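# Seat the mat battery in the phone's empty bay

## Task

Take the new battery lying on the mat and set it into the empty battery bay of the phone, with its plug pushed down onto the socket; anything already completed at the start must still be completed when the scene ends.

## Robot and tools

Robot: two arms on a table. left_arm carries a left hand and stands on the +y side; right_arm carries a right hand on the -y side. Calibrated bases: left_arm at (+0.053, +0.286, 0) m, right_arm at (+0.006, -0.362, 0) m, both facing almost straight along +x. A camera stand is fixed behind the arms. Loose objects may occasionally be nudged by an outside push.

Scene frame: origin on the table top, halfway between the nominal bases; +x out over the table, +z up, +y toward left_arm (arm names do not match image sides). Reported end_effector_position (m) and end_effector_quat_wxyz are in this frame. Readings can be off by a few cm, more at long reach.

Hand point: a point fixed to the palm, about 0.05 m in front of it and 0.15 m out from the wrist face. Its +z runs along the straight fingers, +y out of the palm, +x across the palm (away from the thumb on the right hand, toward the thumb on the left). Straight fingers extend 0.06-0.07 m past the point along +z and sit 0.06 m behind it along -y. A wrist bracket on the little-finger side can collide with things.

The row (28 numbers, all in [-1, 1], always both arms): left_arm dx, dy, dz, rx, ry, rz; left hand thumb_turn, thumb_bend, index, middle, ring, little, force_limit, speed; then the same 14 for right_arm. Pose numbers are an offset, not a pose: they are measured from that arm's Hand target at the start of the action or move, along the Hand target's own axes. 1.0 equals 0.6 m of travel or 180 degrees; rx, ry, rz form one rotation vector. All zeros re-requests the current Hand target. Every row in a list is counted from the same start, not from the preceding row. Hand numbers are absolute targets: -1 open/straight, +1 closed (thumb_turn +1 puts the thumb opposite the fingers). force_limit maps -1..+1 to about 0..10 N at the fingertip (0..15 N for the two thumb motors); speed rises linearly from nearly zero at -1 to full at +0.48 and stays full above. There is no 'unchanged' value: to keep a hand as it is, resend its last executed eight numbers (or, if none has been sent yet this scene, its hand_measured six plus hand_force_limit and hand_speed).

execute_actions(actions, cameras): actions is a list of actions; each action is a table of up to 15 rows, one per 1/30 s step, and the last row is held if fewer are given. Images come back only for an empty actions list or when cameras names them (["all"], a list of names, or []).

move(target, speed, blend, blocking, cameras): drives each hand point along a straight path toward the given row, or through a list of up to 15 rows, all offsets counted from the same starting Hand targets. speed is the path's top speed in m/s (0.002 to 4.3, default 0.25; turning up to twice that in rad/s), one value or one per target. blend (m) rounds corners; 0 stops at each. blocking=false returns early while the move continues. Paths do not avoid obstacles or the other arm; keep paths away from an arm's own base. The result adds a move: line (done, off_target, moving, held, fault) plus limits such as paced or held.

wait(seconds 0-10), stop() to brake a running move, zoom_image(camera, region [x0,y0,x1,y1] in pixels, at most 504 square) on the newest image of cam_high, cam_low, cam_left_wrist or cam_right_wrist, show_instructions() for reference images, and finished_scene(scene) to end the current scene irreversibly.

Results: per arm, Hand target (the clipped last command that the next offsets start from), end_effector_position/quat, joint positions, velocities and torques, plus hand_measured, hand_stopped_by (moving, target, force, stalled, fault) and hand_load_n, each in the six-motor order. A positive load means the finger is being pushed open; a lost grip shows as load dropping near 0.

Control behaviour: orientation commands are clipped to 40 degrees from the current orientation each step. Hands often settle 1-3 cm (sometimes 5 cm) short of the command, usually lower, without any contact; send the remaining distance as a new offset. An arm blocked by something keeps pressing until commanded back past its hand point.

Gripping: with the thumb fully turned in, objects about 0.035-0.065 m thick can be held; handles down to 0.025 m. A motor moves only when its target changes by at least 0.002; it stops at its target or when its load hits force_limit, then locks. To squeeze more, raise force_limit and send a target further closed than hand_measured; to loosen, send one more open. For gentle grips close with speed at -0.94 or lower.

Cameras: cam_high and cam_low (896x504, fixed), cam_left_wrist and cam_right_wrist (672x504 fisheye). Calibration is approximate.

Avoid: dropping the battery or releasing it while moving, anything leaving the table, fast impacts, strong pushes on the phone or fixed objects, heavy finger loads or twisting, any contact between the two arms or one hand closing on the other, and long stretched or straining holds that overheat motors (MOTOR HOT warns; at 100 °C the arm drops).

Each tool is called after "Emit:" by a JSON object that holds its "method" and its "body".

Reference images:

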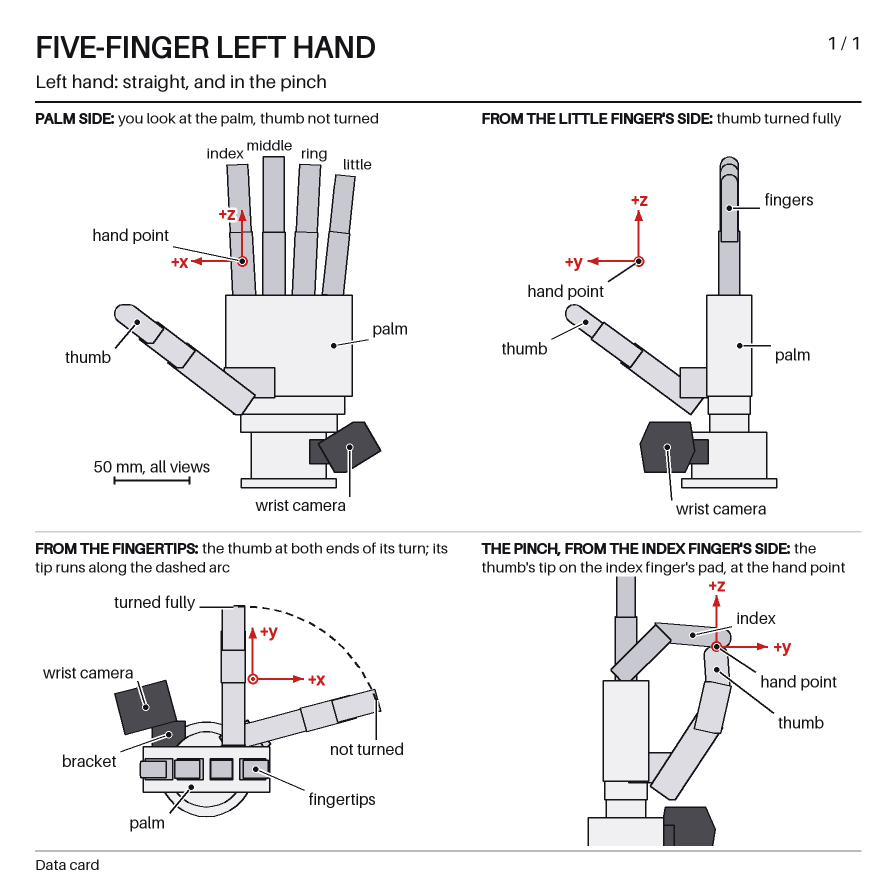

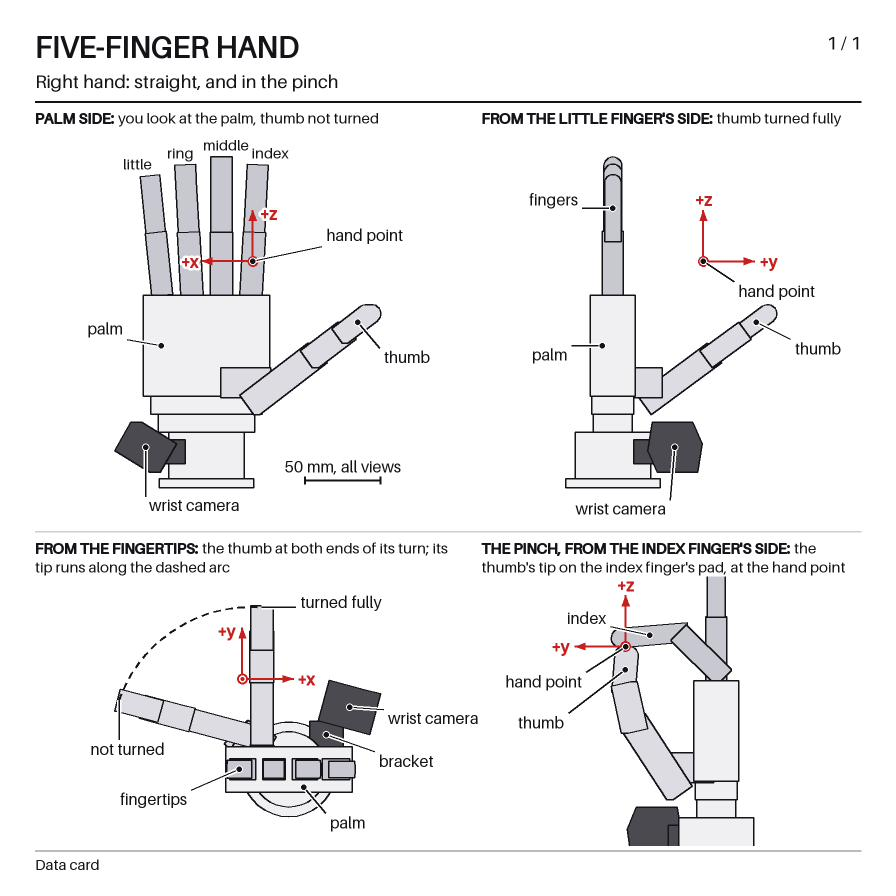

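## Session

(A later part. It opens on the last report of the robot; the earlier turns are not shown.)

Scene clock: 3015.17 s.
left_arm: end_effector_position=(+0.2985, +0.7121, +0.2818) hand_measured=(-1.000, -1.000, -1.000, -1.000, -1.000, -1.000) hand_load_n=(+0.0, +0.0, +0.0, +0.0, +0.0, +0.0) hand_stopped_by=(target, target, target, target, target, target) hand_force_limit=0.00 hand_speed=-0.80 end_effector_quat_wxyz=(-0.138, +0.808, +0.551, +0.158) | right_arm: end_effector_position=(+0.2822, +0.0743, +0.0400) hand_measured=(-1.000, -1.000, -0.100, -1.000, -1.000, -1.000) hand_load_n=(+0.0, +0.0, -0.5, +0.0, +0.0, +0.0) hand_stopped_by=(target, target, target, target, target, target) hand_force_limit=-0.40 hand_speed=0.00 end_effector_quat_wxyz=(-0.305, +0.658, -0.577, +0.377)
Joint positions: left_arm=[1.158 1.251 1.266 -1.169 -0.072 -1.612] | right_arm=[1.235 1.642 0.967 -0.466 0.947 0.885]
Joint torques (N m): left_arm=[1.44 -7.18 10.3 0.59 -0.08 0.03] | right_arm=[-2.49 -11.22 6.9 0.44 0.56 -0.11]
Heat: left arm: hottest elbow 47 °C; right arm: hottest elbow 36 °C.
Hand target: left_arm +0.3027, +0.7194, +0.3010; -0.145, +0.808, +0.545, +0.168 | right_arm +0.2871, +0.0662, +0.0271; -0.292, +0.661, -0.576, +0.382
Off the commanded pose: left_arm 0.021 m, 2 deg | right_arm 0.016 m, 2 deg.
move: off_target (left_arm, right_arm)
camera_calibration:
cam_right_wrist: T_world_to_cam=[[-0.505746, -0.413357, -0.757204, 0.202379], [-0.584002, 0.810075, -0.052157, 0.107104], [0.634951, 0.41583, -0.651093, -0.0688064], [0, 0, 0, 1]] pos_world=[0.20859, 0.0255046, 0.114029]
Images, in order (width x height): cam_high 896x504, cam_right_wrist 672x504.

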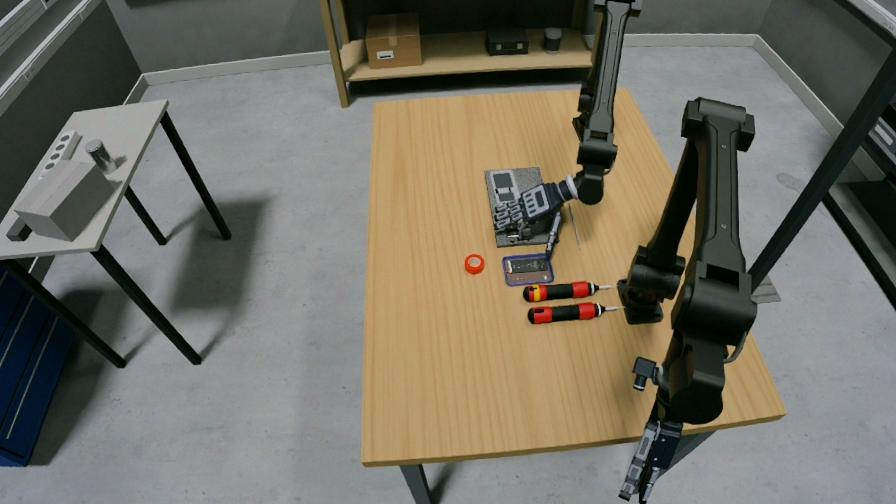

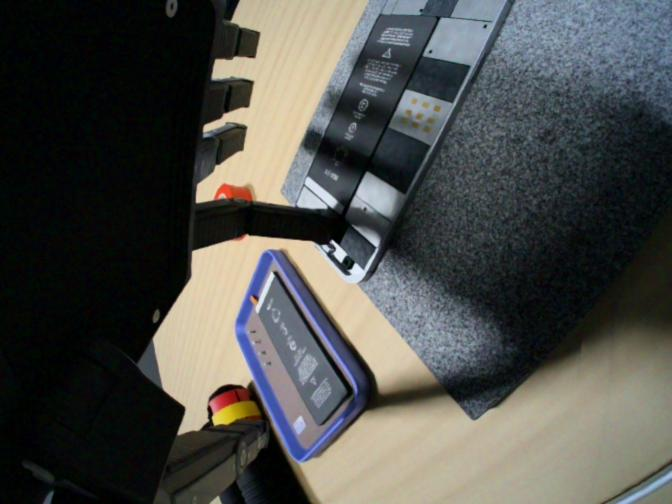

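Emit:
{"method": "move", "body": {"target": [[0,0,0,0,0,0,-1,-1,-1,-1,-1,-1,0,-0.8,-0.0015,0.0085,0.0052,0,0,0,-1,-1,-0.1,-1,-1,-1,-0.4,0]], "speed": 0.04, "cameras": ["cam_right_wrist","cam_high"]}}

Emit:
{"method": "zoom_image", "body": {"camera": "cam_high", "region": [500, 220, 535, 245]}}

Scene clock: 3026.47 s.
left_arm: end_effector_position=(+0.2985, +0.7121, +0.2818) hand_measured=(-1.000, -1.000, -1.000, -1.000, -1.000, -1.000) hand_load_n=(+0.0, +0.0, +0.5, +0.0, +0.0, +0.0) hand_stopped_by=(target, target, target, target, target, target) hand_force_limit=0.00 hand_speed=-0.80 end_effector_quat_wxyz=(-0.138, +0.808, +0.551, +0.158) | right_arm: end_effector_position=(+0.2825, +0.0746, +0.0392) hand_measured=(-1.000, -1.000, -0.100, -1.000, -1.000, -1.000) hand_load_n=(+0.0, +0.0, -2.5, +0.0, -0.5, +0.0) hand_stopped_by=(target, target, target, target, target, target) hand_force_limit=-0.40 hand_speed=0.00 end_effector_quat_wxyz=(-0.307, +0.657, -0.577, +0.376)
Joint positions: left_arm=[1.158 1.251 1.266 -1.169 -0.072 -1.612] | right_arm=[1.235 1.642 0.962 -0.452 0.949 0.882]
Joint torques (N m): left_arm=[1.44 -7.18 10.28 0.62 -0.07 0.03] | right_arm=[-2.49 -10.4 6.8 0.53 0.53 -0.1]
Heat: left arm: hottest elbow 47 °C; right arm: hottest elbow 36 °C.
Hand target: left_arm +0.3027, +0.7194, +0.3010; -0.145, +0.808, +0.545, +0.168 | right_arm +0.2870, +0.0662, +0.0212; -0.292, +0.661, -0.576, +0.382
Off the commanded pose: left_arm 0.021 m, 2 deg | right_arm 0.021 m, 2 deg.
move: off_target (left_arm, right_arm)
camera_calibration:
cam_right_wrist: T_world_to_cam=[[-0.502563, -0.410138, -0.761063, 0.201165], [-0.584735, 0.809669, -0.0502054, 0.107124], [0.636801, 0.419789, -0.646732, -0.0705932], [0, 0, 0, 1]] pos_world=[0.208691, 0.0254041, 0.112822]
Images, in order (width x height): cam_high 896x504, cam_right_wrist 672x504.

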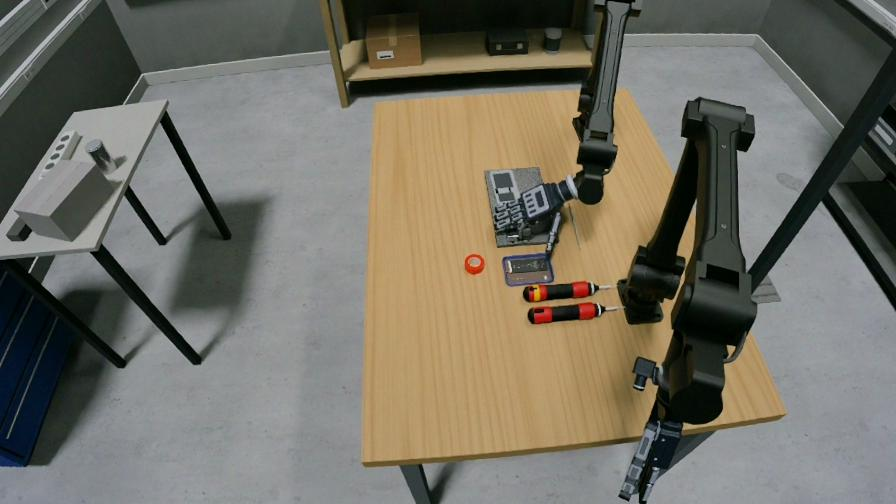

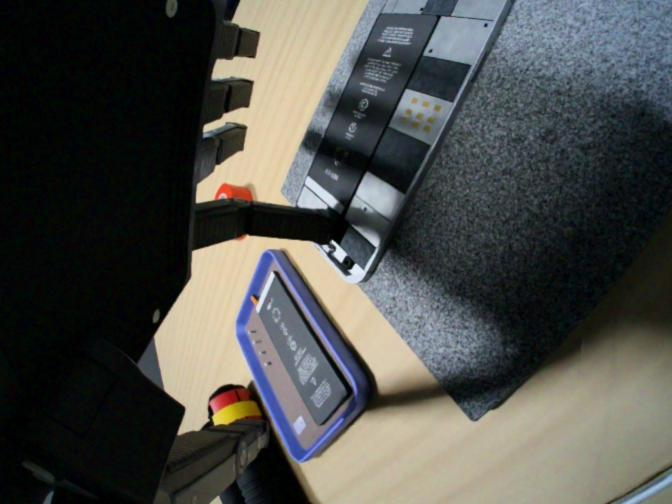

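Scaled by 14.400 from the camera's 896x504 image, which has a finer 1280x720 frame.

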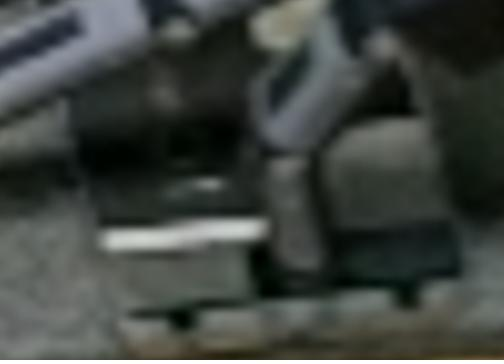

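Emit:
{"method": "move", "body": {"target": [[0,0,0,0,0,0,-1,-1,-1,-1,-1,-1,0,-0.8,-0.002,0.011,0.0072,0,0,0,-1,-1,-0.1,-1,-1,-1,-0.4,0]], "speed": 0.04, "cameras": ["cam_right_wrist","cam_high"]}}

Emit:
{"method": "zoom_image", "body": {"camera": "cam_high", "region": [500, 220, 535, 245]}}

Emit:
{"method": "zoom_image", "body": {"camera": "cam_right_wrist", "region": [290, 170, 420, 300]}}

Scene clock: 3035.50 s.
left_arm: end_effector_position=(+0.2985, +0.7121, +0.2818) hand_measured=(-1.000, -1.000, -1.000, -1.000, -1.000, -1.000) hand_load_n=(+0.0, +0.0, +0.0, +0.0, +0.0, +0.0) hand_stopped_by=(target, target, target, target, target, target) hand_force_limit=0.00 hand_speed=-0.80 end_effector_quat_wxyz=(-0.138, +0.808, +0.551, +0.158) | right_arm: end_effector_position=(+0.2837, +0.0755, +0.0380) hand_measured=(-1.000, -1.000, -0.100, -1.000, -1.000, -1.000) hand_load_n=(-0.5, +0.0, -4.5, -0.5, +0.0, +0.0) hand_stopped_by=(target, target, target, target, target, target) hand_force_limit=-0.40 hand_speed=0.00 end_effector_quat_wxyz=(-0.312, +0.654, -0.577, +0.377)
Joint positions: left_arm=[1.158 1.251 1.266 -1.169 -0.072 -1.612] | right_arm=[1.235 1.644 0.956 -0.432 0.954 0.88]
Joint torques (N m): left_arm=[1.38 -7.12 10.29 0.64 -0.08 0.03] | right_arm=[-2.43 -9.52 6.57 0.59 0.32 -0.07]
Heat: left arm: hottest elbow 47 °C; right arm: hottest elbow 36 °C.
Hand target: left_arm +0.3027, +0.7194, +0.3010; -0.145, +0.808, +0.545, +0.168 | right_arm +0.2870, +0.0661, +0.0133; -0.292, +0.661, -0.576, +0.382
Off the commanded pose: left_arm 0.021 m, 2 deg | right_arm 0.027 m, 3 deg.
move: off_target (left_arm, right_arm)
camera_calibration:
cam_right_wrist: T_world_to_cam=[[-0.4969, -0.403344, -0.768378, 0.199355], [-0.58338, 0.81076, -0.0483273, 0.1066], [0.642463, 0.424242, -0.638169, -0.0747813], [0, 0, 0, 1]] pos_world=[0.209292, 0.025707, 0.110609]
Images, in order (width x height): cam_high 896x504, cam_right_wrist 672x504.

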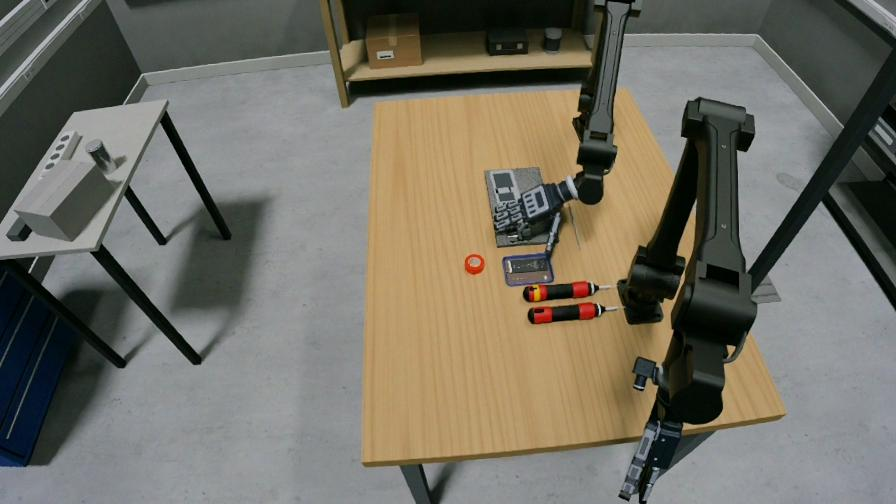

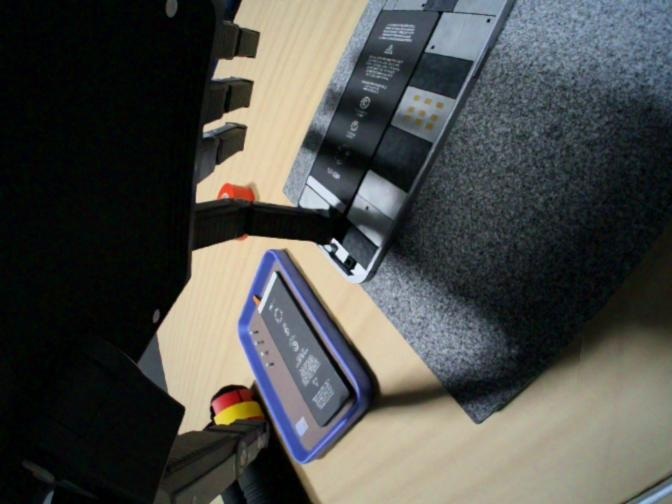

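Scaled by 14.400 from the camera's 896x504 image, which has a finer 1280x720 frame.

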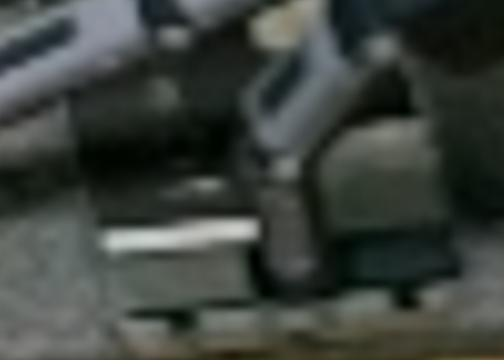

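Scaled by 3.877 from the camera's 672x504 image, which has a finer 960x720 frame.

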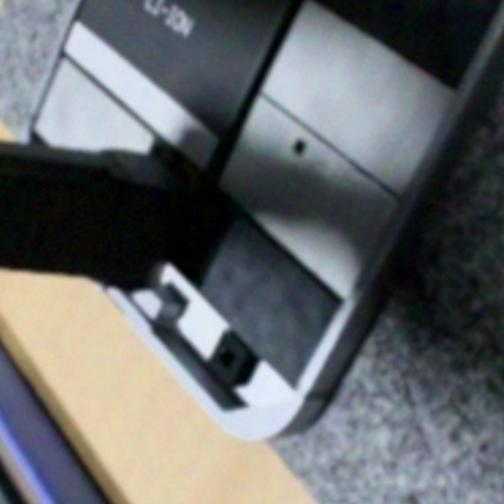

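Emit:
{"method": "move", "body": {"target": [[0,0,0,0,0,0,-1,-1,-1,-1,-1,-1,0,-0.8,-0.0078,-0.0868,-0.055,0,0,0,-1,-1,-0.1,-1,-1,-1,-0.4,0]], "speed": 0.12, "cameras": ["cam_right_wrist","cam_high"]}}

Emit:
{"method": "zoom_image", "body": {"camera": "cam_high", "region": [500, 220, 535, 245]}}

Emit:
{"method": "zoom_image", "body": {"camera": "cam_right_wrist", "region": [290, 170, 420, 300]}}

Scene clock: 3049.47 s.
left_arm: end_effector_position=(+0.2985, +0.7121, +0.2818) hand_measured=(-1.000, -1.000, -1.000, -1.000, -1.000, -1.000) hand_load_n=(+0.0, +0.0, +0.0, +0.0, +0.0, +0.0) hand_stopped_by=(target, target, target, target, target, target) hand_force_limit=0.00 hand_speed=-0.80 end_effector_quat_wxyz=(-0.138, +0.808, +0.551, +0.158) | right_arm: end_effector_position=(+0.2805, +0.0677, +0.0596) hand_measured=(-1.000, -1.000, -0.100, -1.000, -1.000, -1.000) hand_load_n=(+0.0, +0.0, +0.0, +0.0, +0.0, +0.0) hand_stopped_by=(target, target, target, target, target, target) hand_force_limit=-0.40 hand_speed=0.00 end_effector_quat_wxyz=(-0.280, +0.669, -0.568, +0.388)
Joint positions: left_arm=[1.158 1.251 1.266 -1.169 -0.072 -1.612] | right_arm=[1.235 1.617 1.014 -0.598 0.951 0.884]
Joint torques (N m): left_arm=[1.38 -7.12 10.29 0.59 -0.07 0.03] | right_arm=[-1.67 -12.75 11.26 -0.27 0.63 0.03]
Heat: left arm: hottest elbow 47 °C; right arm: hottest elbow 36 °C.
Hand target: left_arm +0.3027, +0.7194, +0.3010; -0.145, +0.808, +0.545, +0.168 | right_arm +0.2871, +0.0810, +0.0732; -0.292, +0.661, -0.576, +0.382
Off the commanded pose: left_arm 0.021 m, 2 deg | right_arm 0.020 m, 2 deg.
move: off_target (left_arm, right_arm)
camera_calibration:
cam_right_wrist: T_world_to_cam=[[-0.518452, -0.456607, -0.722992, 0.218087], [-0.584543, 0.806347, -0.0900791, 0.115221], [0.624113, 0.375918, -0.684959, -0.0444918], [0, 0, 0, 1]] pos_world=[0.208187, 0.023397, 0.137579]
Images, in order (width x height): cam_high 896x504, cam_right_wrist 672x504.

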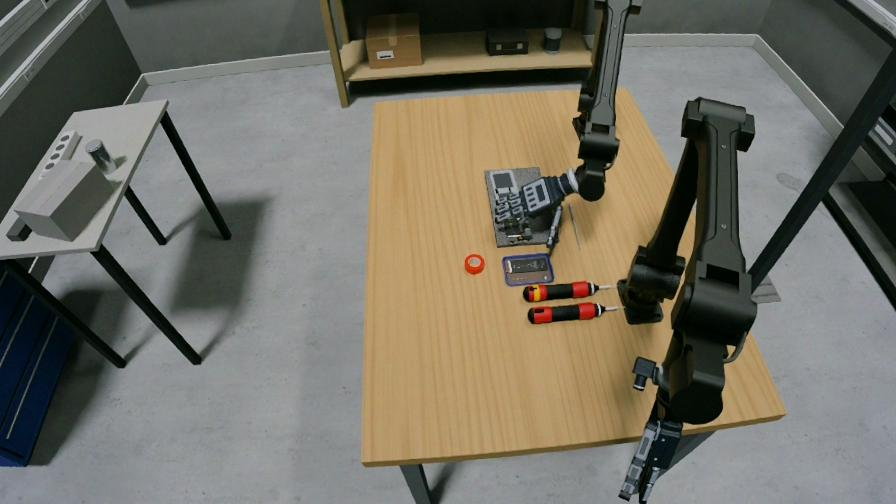

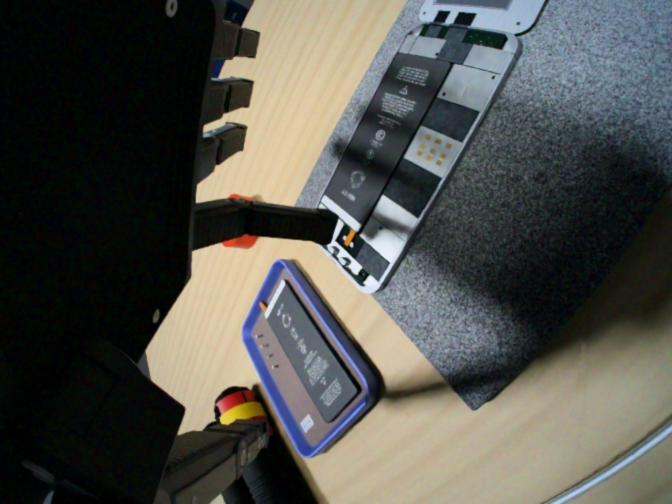

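Scaled by 14.400 from the camera's 896x504 image, which has a finer 1280x720 frame.

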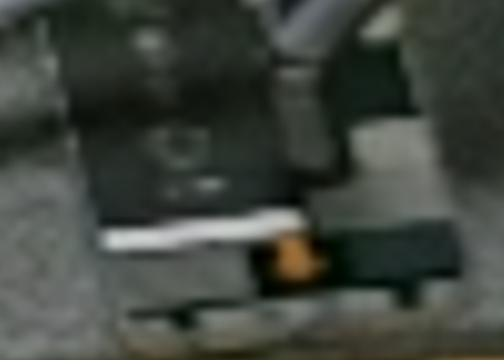

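Scaled by 3.877 from the camera's 672x504 image, which has a finer 960x720 frame.

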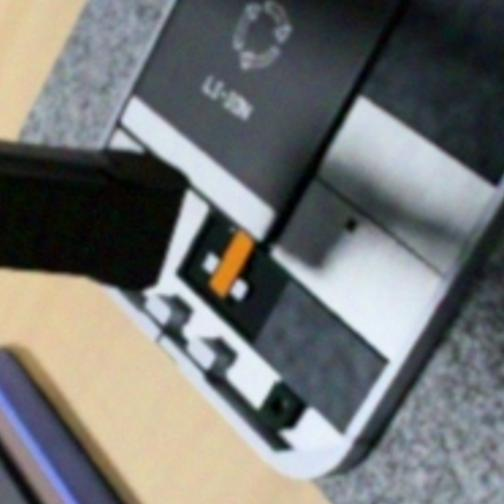

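Emit:
{"method": "move", "body": {"target": [[0,0,0,0,0,0,-1,-1,-1,-1,-1,-1,0,-0.8,-0.04,-0.04,-0.06,0,0,0,-1,-1,-1,-1,-1,-1,-0.4,0]], "speed": 0.12, "cameras": ["cam_right_wrist","cam_high"]}}

Emit:
{"method": "zoom_image", "body": {"camera": "cam_high", "region": [490, 195, 550, 255]}}

Emit:
{"method": "zoom_image", "body": {"camera": "cam_right_wrist", "region": [300, 100, 560, 360]}}

Scene clock: 3077.57 s.
left_arm: end_effector_position=(+0.2985, +0.7121, +0.2818) hand_measured=(-1.000, -1.000, -1.000, -1.000, -1.000, -1.000) hand_load_n=(+0.0, +0.0, +0.0, +0.0, +0.0, +0.0) hand_stopped_by=(target, target, target, target, target, target) hand_force_limit=0.00 hand_speed=-0.80 end_effector_quat_wxyz=(-0.138, +0.808, +0.551, +0.158) | right_arm: end_effector_position=(+0.2680, +0.0958, +0.1020) hand_measured=(-1.000, -1.000, -1.000, -1.000, -1.000, -1.000) hand_load_n=(+0.0, +0.0, +0.0, +0.0, +0.0, +0.0) hand_stopped_by=(target, target, target, target, target, target) hand_force_limit=-0.40 hand_speed=0.00 end_effector_quat_wxyz=(-0.284, +0.664, -0.574, +0.386)
Joint positions: left_arm=[1.158 1.251 1.266 -1.169 -0.072 -1.612] | right_arm=[1.28 1.617 1.147 -0.789 0.967 0.973]
Joint torques (N m): left_arm=[1.44 -7.18 10.29 0.59 -0.07 0.03] | right_arm=[-0.67 -12.22 11.74 -0.34 0.81 0.05]
Heat: left arm: hottest elbow 47 °C; right arm: hottest elbow 36 °C.
Hand target: left_arm +0.3027, +0.7194, +0.3010; -0.145, +0.808, +0.545, +0.168 | right_arm +0.2686, +0.1106, +0.1085; -0.292, +0.661, -0.576, +0.382
Off the commanded pose: left_arm 0.021 m, 2 deg | right_arm 0.016 m, 1 deg.
move: off_target (left_arm, right_arm)
camera_calibration:
cam_right_wrist: T_world_to_cam=[[-0.520773, -0.440928, -0.731012, 0.255104], [-0.576837, 0.812988, -0.0794341, 0.0852113], [0.629328, 0.380308, -0.677725, -0.0207817], [0, 0, 0, 1]] pos_world=[0.195083, 0.0511101, 0.179168]
Images, in order (width x height): cam_high 896x504, cam_right_wrist 672x504.

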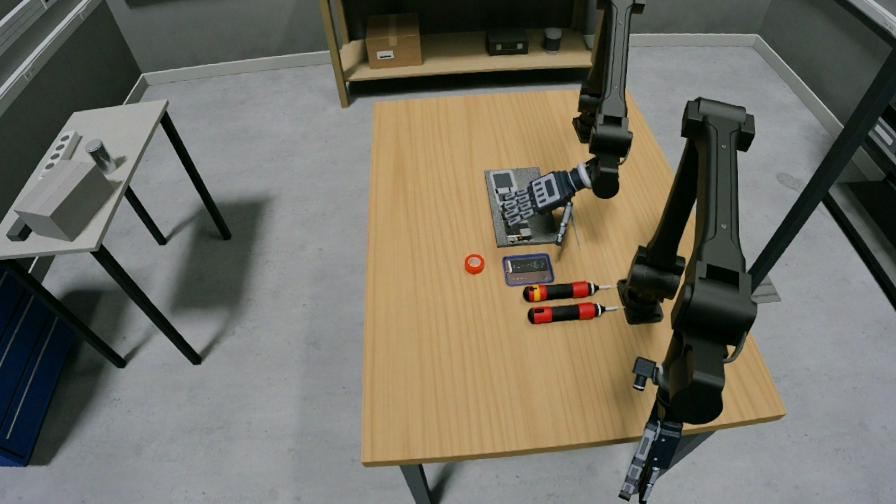

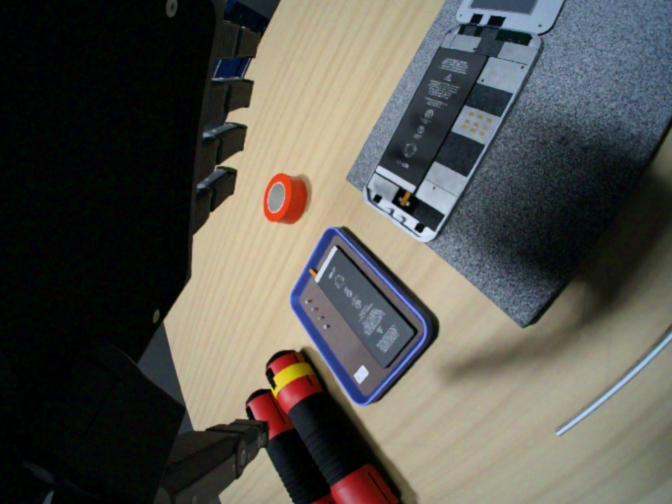

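Scaled by 8.400 from the camera's 896x504 image, which has a finer 1280x720 frame.

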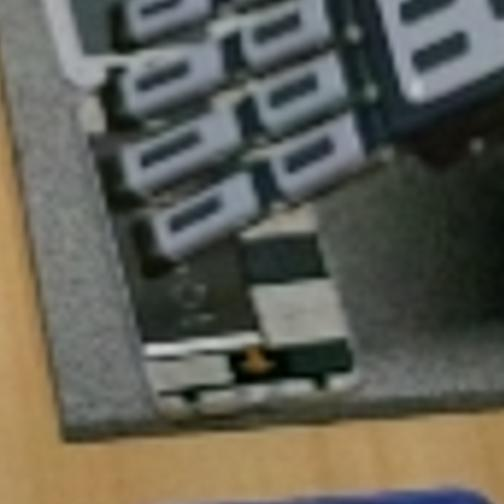

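Scaled by 1.938 from the camera's 672x504 image, which has a finer 960x720 frame.

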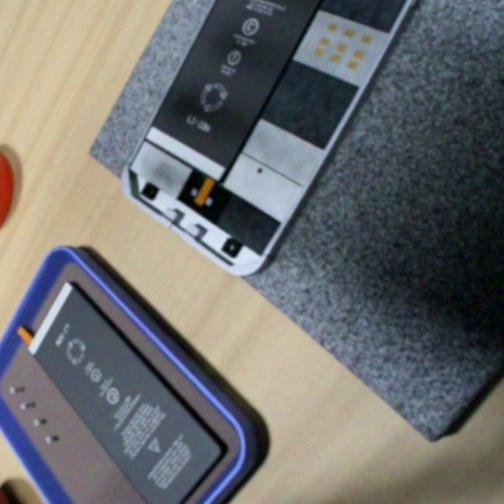

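Emit:
{"method": "zoom_image", "body": {"camera": "cam_right_wrist", "region": [360, 150, 450, 245]}}

Emit:
{"method": "zoom_image", "body": {"camera": "cam_right_wrist", "region": [420, 10, 550, 140]}}

Emit:
{"method": "zoom_image", "body": {"camera": "cam_high", "region": [503, 228, 533, 248]}}

Scaled by 5.305 from the camera's 672x504 image, which has a finer 960x720 frame.

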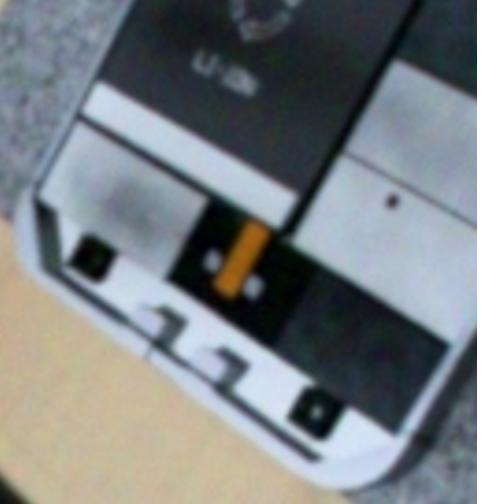

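Scaled by 3.877 from the camera's 672x504 image, which has a finer 960x720 frame.

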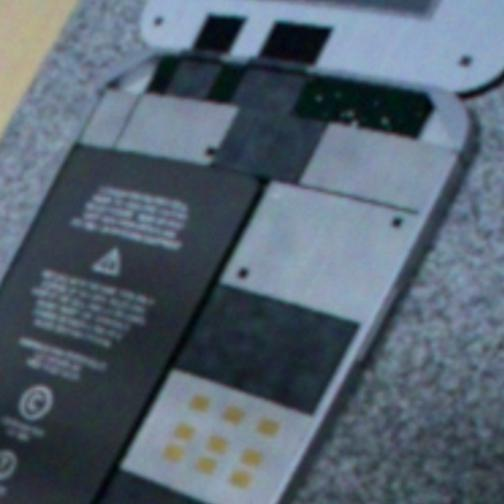

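Scaled by 16.800 from the camera's 896x504 image, which has a finer 1280x720 frame.

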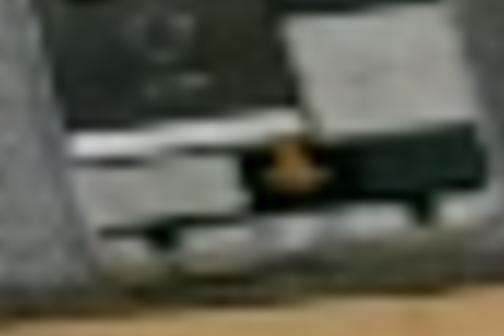

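Emit:
{"method": "move", "body": {"target": [[0,0,0,0,0,0,-1,-1,-1,-1,-1,-1,0,-0.8,0.0162,0.051,0.0305,0,0,0,-1,-1,-0.1,-1,-1,-1,-0.4,0],[0,0,0,0,0,0,-1,-1,-1,-1,-1,-1,0,-0.8,0.05,0.0835,0.0857,0,0,0,-1,-1,-0.1,-1,-1,-1,-0.4,0]], "speed": 0.08, "cameras": ["cam_right_wrist","cam_high"]}}

Emit:
{"method": "zoom_image", "body": {"camera": "cam_right_wrist", "region": [290, 170, 420, 300]}}

Emit:
{"method": "zoom_image", "body": {"camera": "cam_high", "region": [500, 220, 535, 245]}}

Scene clock: 3129.43 s.
left_arm: end_effector_position=(+0.2985, +0.7121, +0.2818) hand_measured=(-1.000, -1.000, -1.000, -1.000, -1.000, -1.000) hand_load_n=(+0.0, +0.5, +0.0, +0.0, +0.0, +0.0) hand_stopped_by=(target, target, target, target, target, target) hand_force_limit=0.00 hand_speed=-0.80 end_effector_quat_wxyz=(-0.138, +0.808, +0.551, +0.158) | right_arm: end_effector_position=(+0.2828, +0.0736, +0.0517) hand_measured=(-1.000, -1.000, -0.100, -1.000, -1.000, -1.000) hand_load_n=(+0.0, +0.0, +0.0, +0.0, +0.0, +0.0) hand_stopped_by=(target, target, target, target, target, target) hand_force_limit=-0.40 hand_speed=0.00 end_effector_quat_wxyz=(-0.299, +0.659, -0.577, +0.380)
Joint positions: left_arm=[1.158 1.251 1.266 -1.169 -0.072 -1.612] | right_arm=[1.234 1.627 0.991 -0.522 0.949 0.891]
Joint torques (N m): left_arm=[1.44 -7.12 10.29 0.59 -0.07 0.03] | right_arm=[-2.02 -11.81 7.49 0.42 0.57 -0.12]
Heat: left arm: hottest elbow 47 °C; right arm: hottest elbow 39 °C.
Hand target: left_arm +0.3027, +0.7194, +0.3010; -0.145, +0.808, +0.545, +0.168 | right_arm +0.2862, +0.0699, +0.0443; -0.292, +0.661, -0.576, +0.382
Off the commanded pose: left_arm 0.021 m, 2 deg | right_arm 0.009 m, 1 deg.
move: off_target (left_arm)
camera_calibration:
cam_right_wrist: T_world_to_cam=[[-0.510914, -0.419376, -0.750393, 0.212907], [-0.579808, 0.812588, -0.0593657, 0.107648], [0.634657, 0.404753, -0.65832, -0.0600235], [0, 0, 0, 1]] pos_world=[0.209287, 0.0261093, 0.12664]
Images, in order (width x height): cam_high 896x504, cam_right_wrist 672x504.

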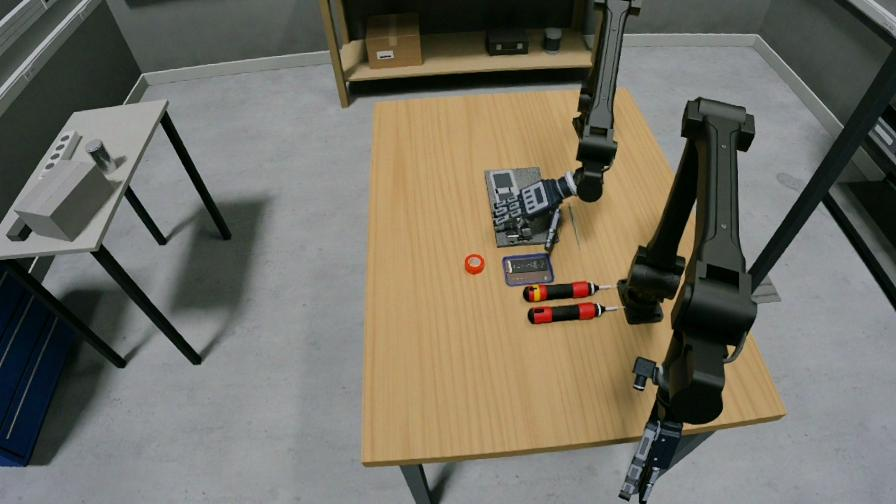

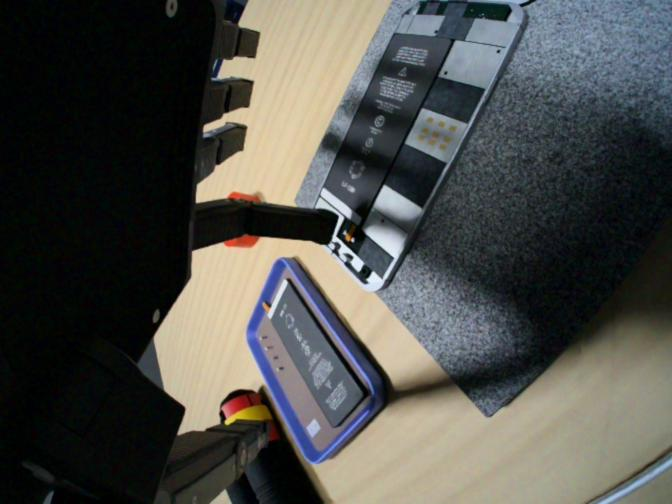

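Scaled by 3.877 from the camera's 672x504 image, which has a finer 960x720 frame.

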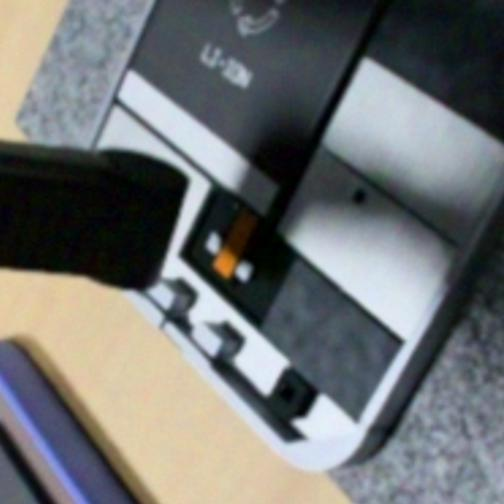

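Scaled by 14.400 from the camera's 896x504 image, which has a finer 1280x720 frame.

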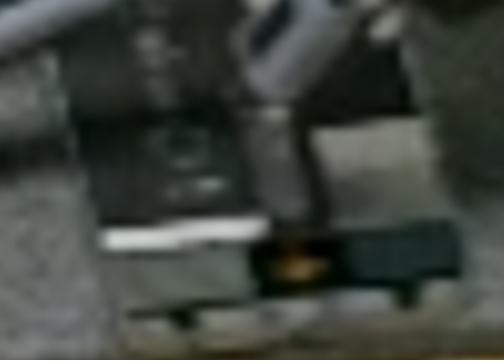

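Emit:
{"method": "move", "body": {"target": [[0,0,0,0,0,0,-1,-1,-1,-1,-1,-1,0,-0.8,-0.0024,0.0199,0.0118,0,0,0,-1,-1,-0.1,-1,-1,-1,-0.4,0]], "speed": 0.05, "cameras": ["cam_high"]}}

Emit:
{"method": "zoom_image", "body": {"camera": "cam_high", "region": [500, 220, 535, 245]}}

Scene clock: 3142.33 s.
left_arm: end_effector_position=(+0.2985, +0.7121, +0.2818) hand_measured=(-1.000, -1.000, -1.000, -1.000, -1.000, -1.000) hand_load_n=(+0.0, +0.0, +0.0, +0.0, +0.0, +0.0) hand_stopped_by=(target, target, target, target, target, target) hand_force_limit=0.00 hand_speed=-0.80 end_effector_quat_wxyz=(-0.138, +0.808, +0.551, +0.158) | right_arm: end_effector_position=(+0.2828, +0.0737, +0.0405) hand_measured=(-1.000, -1.000, -0.100, -1.000, -1.000, -1.000) hand_load_n=(+0.0, +0.0, +0.0, -0.5, +0.0, +0.0) hand_stopped_by=(target, target, target, target, target, target) hand_force_limit=-0.40 hand_speed=0.00 end_effector_quat_wxyz=(-0.301, +0.658, -0.577, +0.379)
Joint positions: left_arm=[1.158 1.251 1.266 -1.169 -0.072 -1.612] | right_arm=[1.234 1.644 0.975 -0.483 0.949 0.891]
Joint torques (N m): left_arm=[1.44 -7.24 10.29 0.59 -0.08 0.03] | right_arm=[-2.02 -11.4 7.2 0.43 0.58 -0.11]
Heat: left arm: hottest elbow 47 °C; right arm: hottest elbow 38 °C.
Hand target: left_arm +0.3027, +0.7194, +0.3010; -0.145, +0.808, +0.545, +0.168 | right_arm +0.2856, +0.0689, +0.0304; -0.292, +0.661, -0.576, +0.382
Off the commanded pose: left_arm 0.021 m, 2 deg | right_arm 0.012 m, 1 deg.
move: off_target (left_arm, right_arm)
Images, in order (width x height): cam_high 896x504.

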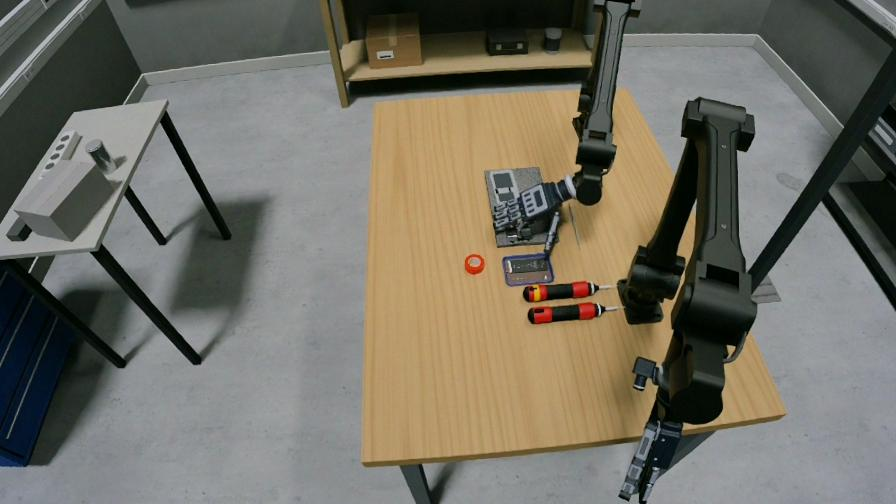

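Scaled by 14.400 from the camera's 896x504 image, which has a finer 1280x720 frame.

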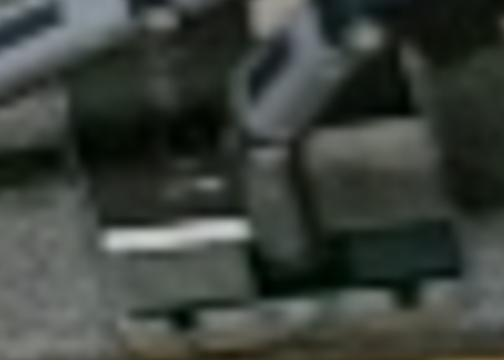

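Emit:
{"method": "move", "body": {"target": [[0,0,0,0,0,0,-1,-1,-1,-1,-1,-1,0,-0.8,-0.0331,-0.0502,-0.0845,0,0,0,-1,-1,-0.1,-1,-1,-1,-0.4,0],[0,0,0,0,0,0,-1,-1,-1,-1,-1,-1,0,-0.8,-0.0006,-0.0066,-0.0088,0,0,0,-1,-1,-0.1,-1,-1,-1,-0.4,0]], "speed": 0.06, "cameras": ["cam_high"]}}

Emit:
{"method": "zoom_image", "body": {"camera": "cam_high", "region": [500, 220, 535, 245]}}

Scene clock: 3159.77 s.
left_arm: end_effector_position=(+0.2985, +0.7121, +0.2818) hand_measured=(-1.000, -1.000, -1.000, -1.000, -1.000, -1.000) hand_load_n=(+0.0, +0.0, +0.0, +0.0, +0.0, +0.0) hand_stopped_by=(target, target, target, target, target, target) hand_force_limit=0.00 hand_speed=-0.80 end_effector_quat_wxyz=(-0.138, +0.808, +0.551, +0.158) | right_arm: end_effector_position=(+0.2795, +0.0753, +0.0458) hand_measured=(-1.000, -1.000, -0.100, -1.000, -1.000, -1.000) hand_load_n=(+0.0, +0.0, +0.0, +0.0, +0.0, +0.0) hand_stopped_by=(target, target, target, target, target, target) hand_force_limit=-0.40 hand_speed=0.00 end_effector_quat_wxyz=(-0.301, +0.658, -0.577, +0.379)
Joint positions: left_arm=[1.158 1.251 1.266 -1.169 -0.072 -1.612] | right_arm=[1.242 1.637 0.984 -0.509 0.952 0.902]
Joint torques (N m): left_arm=[1.44 -7.24 10.3 0.62 -0.07 0.03] | right_arm=[-2.2 -11.63 7.32 0.42 0.57 -0.12]
Heat: left arm: hottest elbow 47 °C; right arm: hottest elbow 37 °C.
Hand target: left_arm +0.3027, +0.7194, +0.3010; -0.145, +0.808, +0.545, +0.168 | right_arm +0.2835, +0.0703, +0.0366; -0.292, +0.661, -0.576, +0.382
Off the commanded pose: left_arm 0.021 m, 2 deg | right_arm 0.011 m, 1 deg.
move: off_target (left_arm, right_arm)
Images, in order (width x height): cam_high 896x504.

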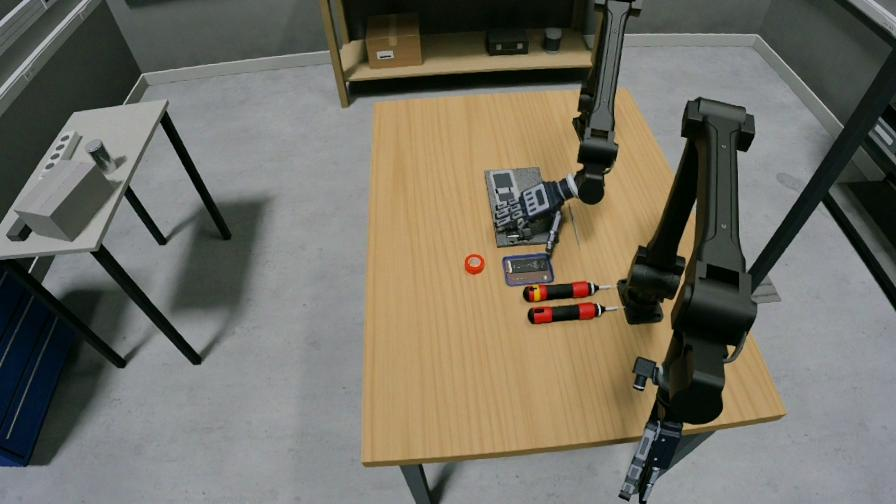

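Scaled by 14.400 from the camera's 896x504 image, which has a finer 1280x720 frame.

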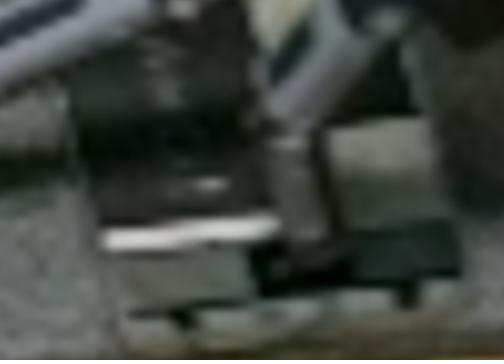

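Emit:
{"method": "move", "body": {"target": [[0,0,0,0,0,0,-1,-1,-1,-1,-1,-1,0,-0.8,0.0017,0.0122,0.0097,0,0,0,-1,-1,-0.1,-1,-1,-1,-0.4,0]], "speed": 0.05, "cameras": ["cam_high"]}}

Emit:
{"method": "zoom_image", "body": {"camera": "cam_high", "region": [500, 220, 535, 245]}}

Scene clock: 3177.30 s.
left_arm: end_effector_position=(+0.2985, +0.7121, +0.2818) hand_measured=(-1.000, -1.000, -1.000, -1.000, -1.000, -1.000) hand_load_n=(+0.0, +0.0, +0.5, +0.0, +0.0, +0.0) hand_stopped_by=(target, target, target, target, target, target) hand_force_limit=0.00 hand_speed=-0.80 end_effector_quat_wxyz=(-0.138, +0.808, +0.551, +0.158) | right_arm: end_effector_position=(+0.2798, +0.0748, +0.0400) hand_measured=(-1.000, -1.000, -0.100, -1.000, -1.000, -1.000) hand_load_n=(-0.5, +0.0, -0.5, +0.0, +0.0, +0.0) hand_stopped_by=(target, target, target, target, target, target) hand_force_limit=-0.40 hand_speed=0.00 end_effector_quat_wxyz=(-0.304, +0.658, -0.576, +0.378)
Joint positions: left_arm=[1.158 1.251 1.266 -1.169 -0.072 -1.612] | right_arm=[1.241 1.643 0.97 -0.478 0.951 0.894]
Joint torques (N m): left_arm=[1.49 -7.24 10.29 0.61 -0.08 0.03] | right_arm=[-2.43 -11.22 7.01 0.47 0.54 -0.12]
Heat: left arm: hottest elbow 47 °C; right arm: hottest elbow 37 °C.
Hand target: left_arm +0.3027, +0.7194, +0.3010; -0.145, +0.808, +0.545, +0.168 | right_arm +0.2844, +0.0677, +0.0274; -0.292, +0.661, -0.576, +0.382
Off the commanded pose: left_arm 0.021 m, 2 deg | right_arm 0.015 m, 1 deg.
move: off_target (left_arm, right_arm)
Images, in order (width x height): cam_high 896x504.

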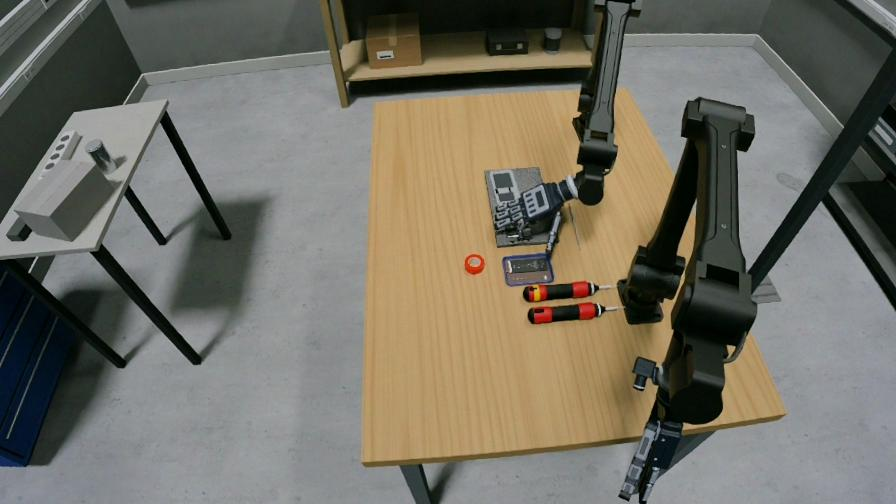

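Scaled by 14.400 from the camera's 896x504 image, which has a finer 1280x720 frame.

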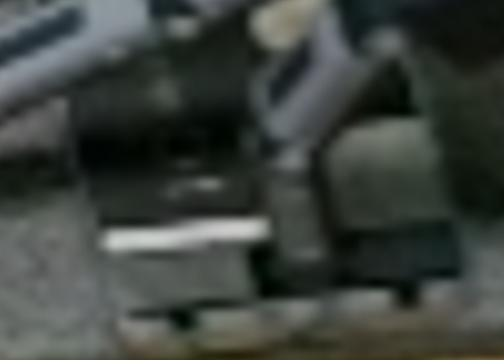

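Emit:
{"method": "move", "body": {"target": [[0,0,0,0,0,0,-1,-1,-1,-1,-1,-1,0,-0.8,-0.005,0.0248,0.0161,0,0,0,-1,-1,-0.1,-1,-1,-1,-0.4,0]], "speed": 0.05, "cameras": ["cam_high"]}}

Emit:
{"method": "zoom_image", "body": {"camera": "cam_high", "region": [500, 220, 535, 245]}}

Scene clock: 3186.30 s.
left_arm: end_effector_position=(+0.2985, +0.7121, +0.2818) hand_measured=(-1.000, -1.000, -1.000, -1.000, -1.000, -1.000) hand_load_n=(+0.0, +0.0, +0.0, +0.0, +0.0, +0.0) hand_stopped_by=(target, target, target, target, target, target) hand_force_limit=0.00 hand_speed=-0.80 end_effector_quat_wxyz=(-0.138, +0.808, +0.551, +0.158) | right_arm: end_effector_position=(+0.2826, +0.0759, +0.0372) hand_measured=(-1.000, -1.000, -0.100, -1.000, -1.000, -1.000) hand_load_n=(-0.5, +0.0, -4.0, +0.0, +0.0, +0.0) hand_stopped_by=(target, target, target, target, target, target) hand_force_limit=-0.40 hand_speed=0.00 end_effector_quat_wxyz=(-0.313, +0.652, -0.577, +0.380)
Joint positions: left_arm=[1.158 1.251 1.266 -1.169 -0.072 -1.612] | right_arm=[1.241 1.649 0.957 -0.435 0.964 0.888]
Joint torques (N m): left_arm=[1.38 -7.18 10.28 0.59 -0.07 0.03] | right_arm=[-2.32 -9.17 6.5 0.66 0.01 -0.03]
Heat: left arm: hottest elbow 47 °C; right arm: hottest elbow 37 °C.
Hand target: left_arm +0.3027, +0.7194, +0.3010; -0.145, +0.808, +0.545, +0.168 | right_arm +0.2844, +0.0677, +0.0096; -0.292, +0.661, -0.576, +0.382
Off the commanded pose: left_arm 0.021 m, 2 deg | right_arm 0.029 m, 3 deg.
move: off_target (left_arm, right_arm)
Images, in order (width x height): cam_high 896x504.

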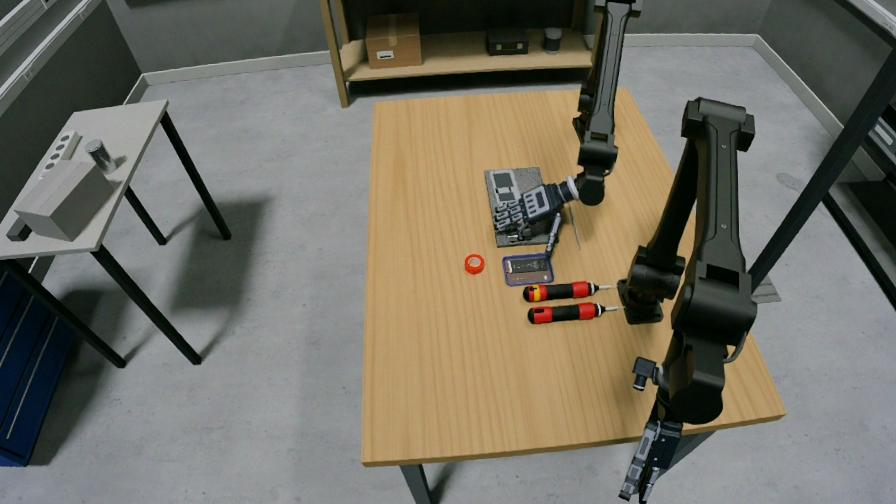

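Scaled by 14.400 from the camera's 896x504 image, which has a finer 1280x720 frame.

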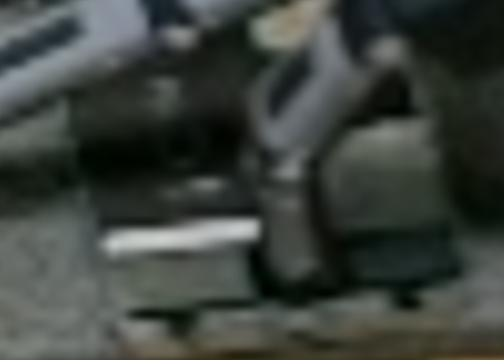

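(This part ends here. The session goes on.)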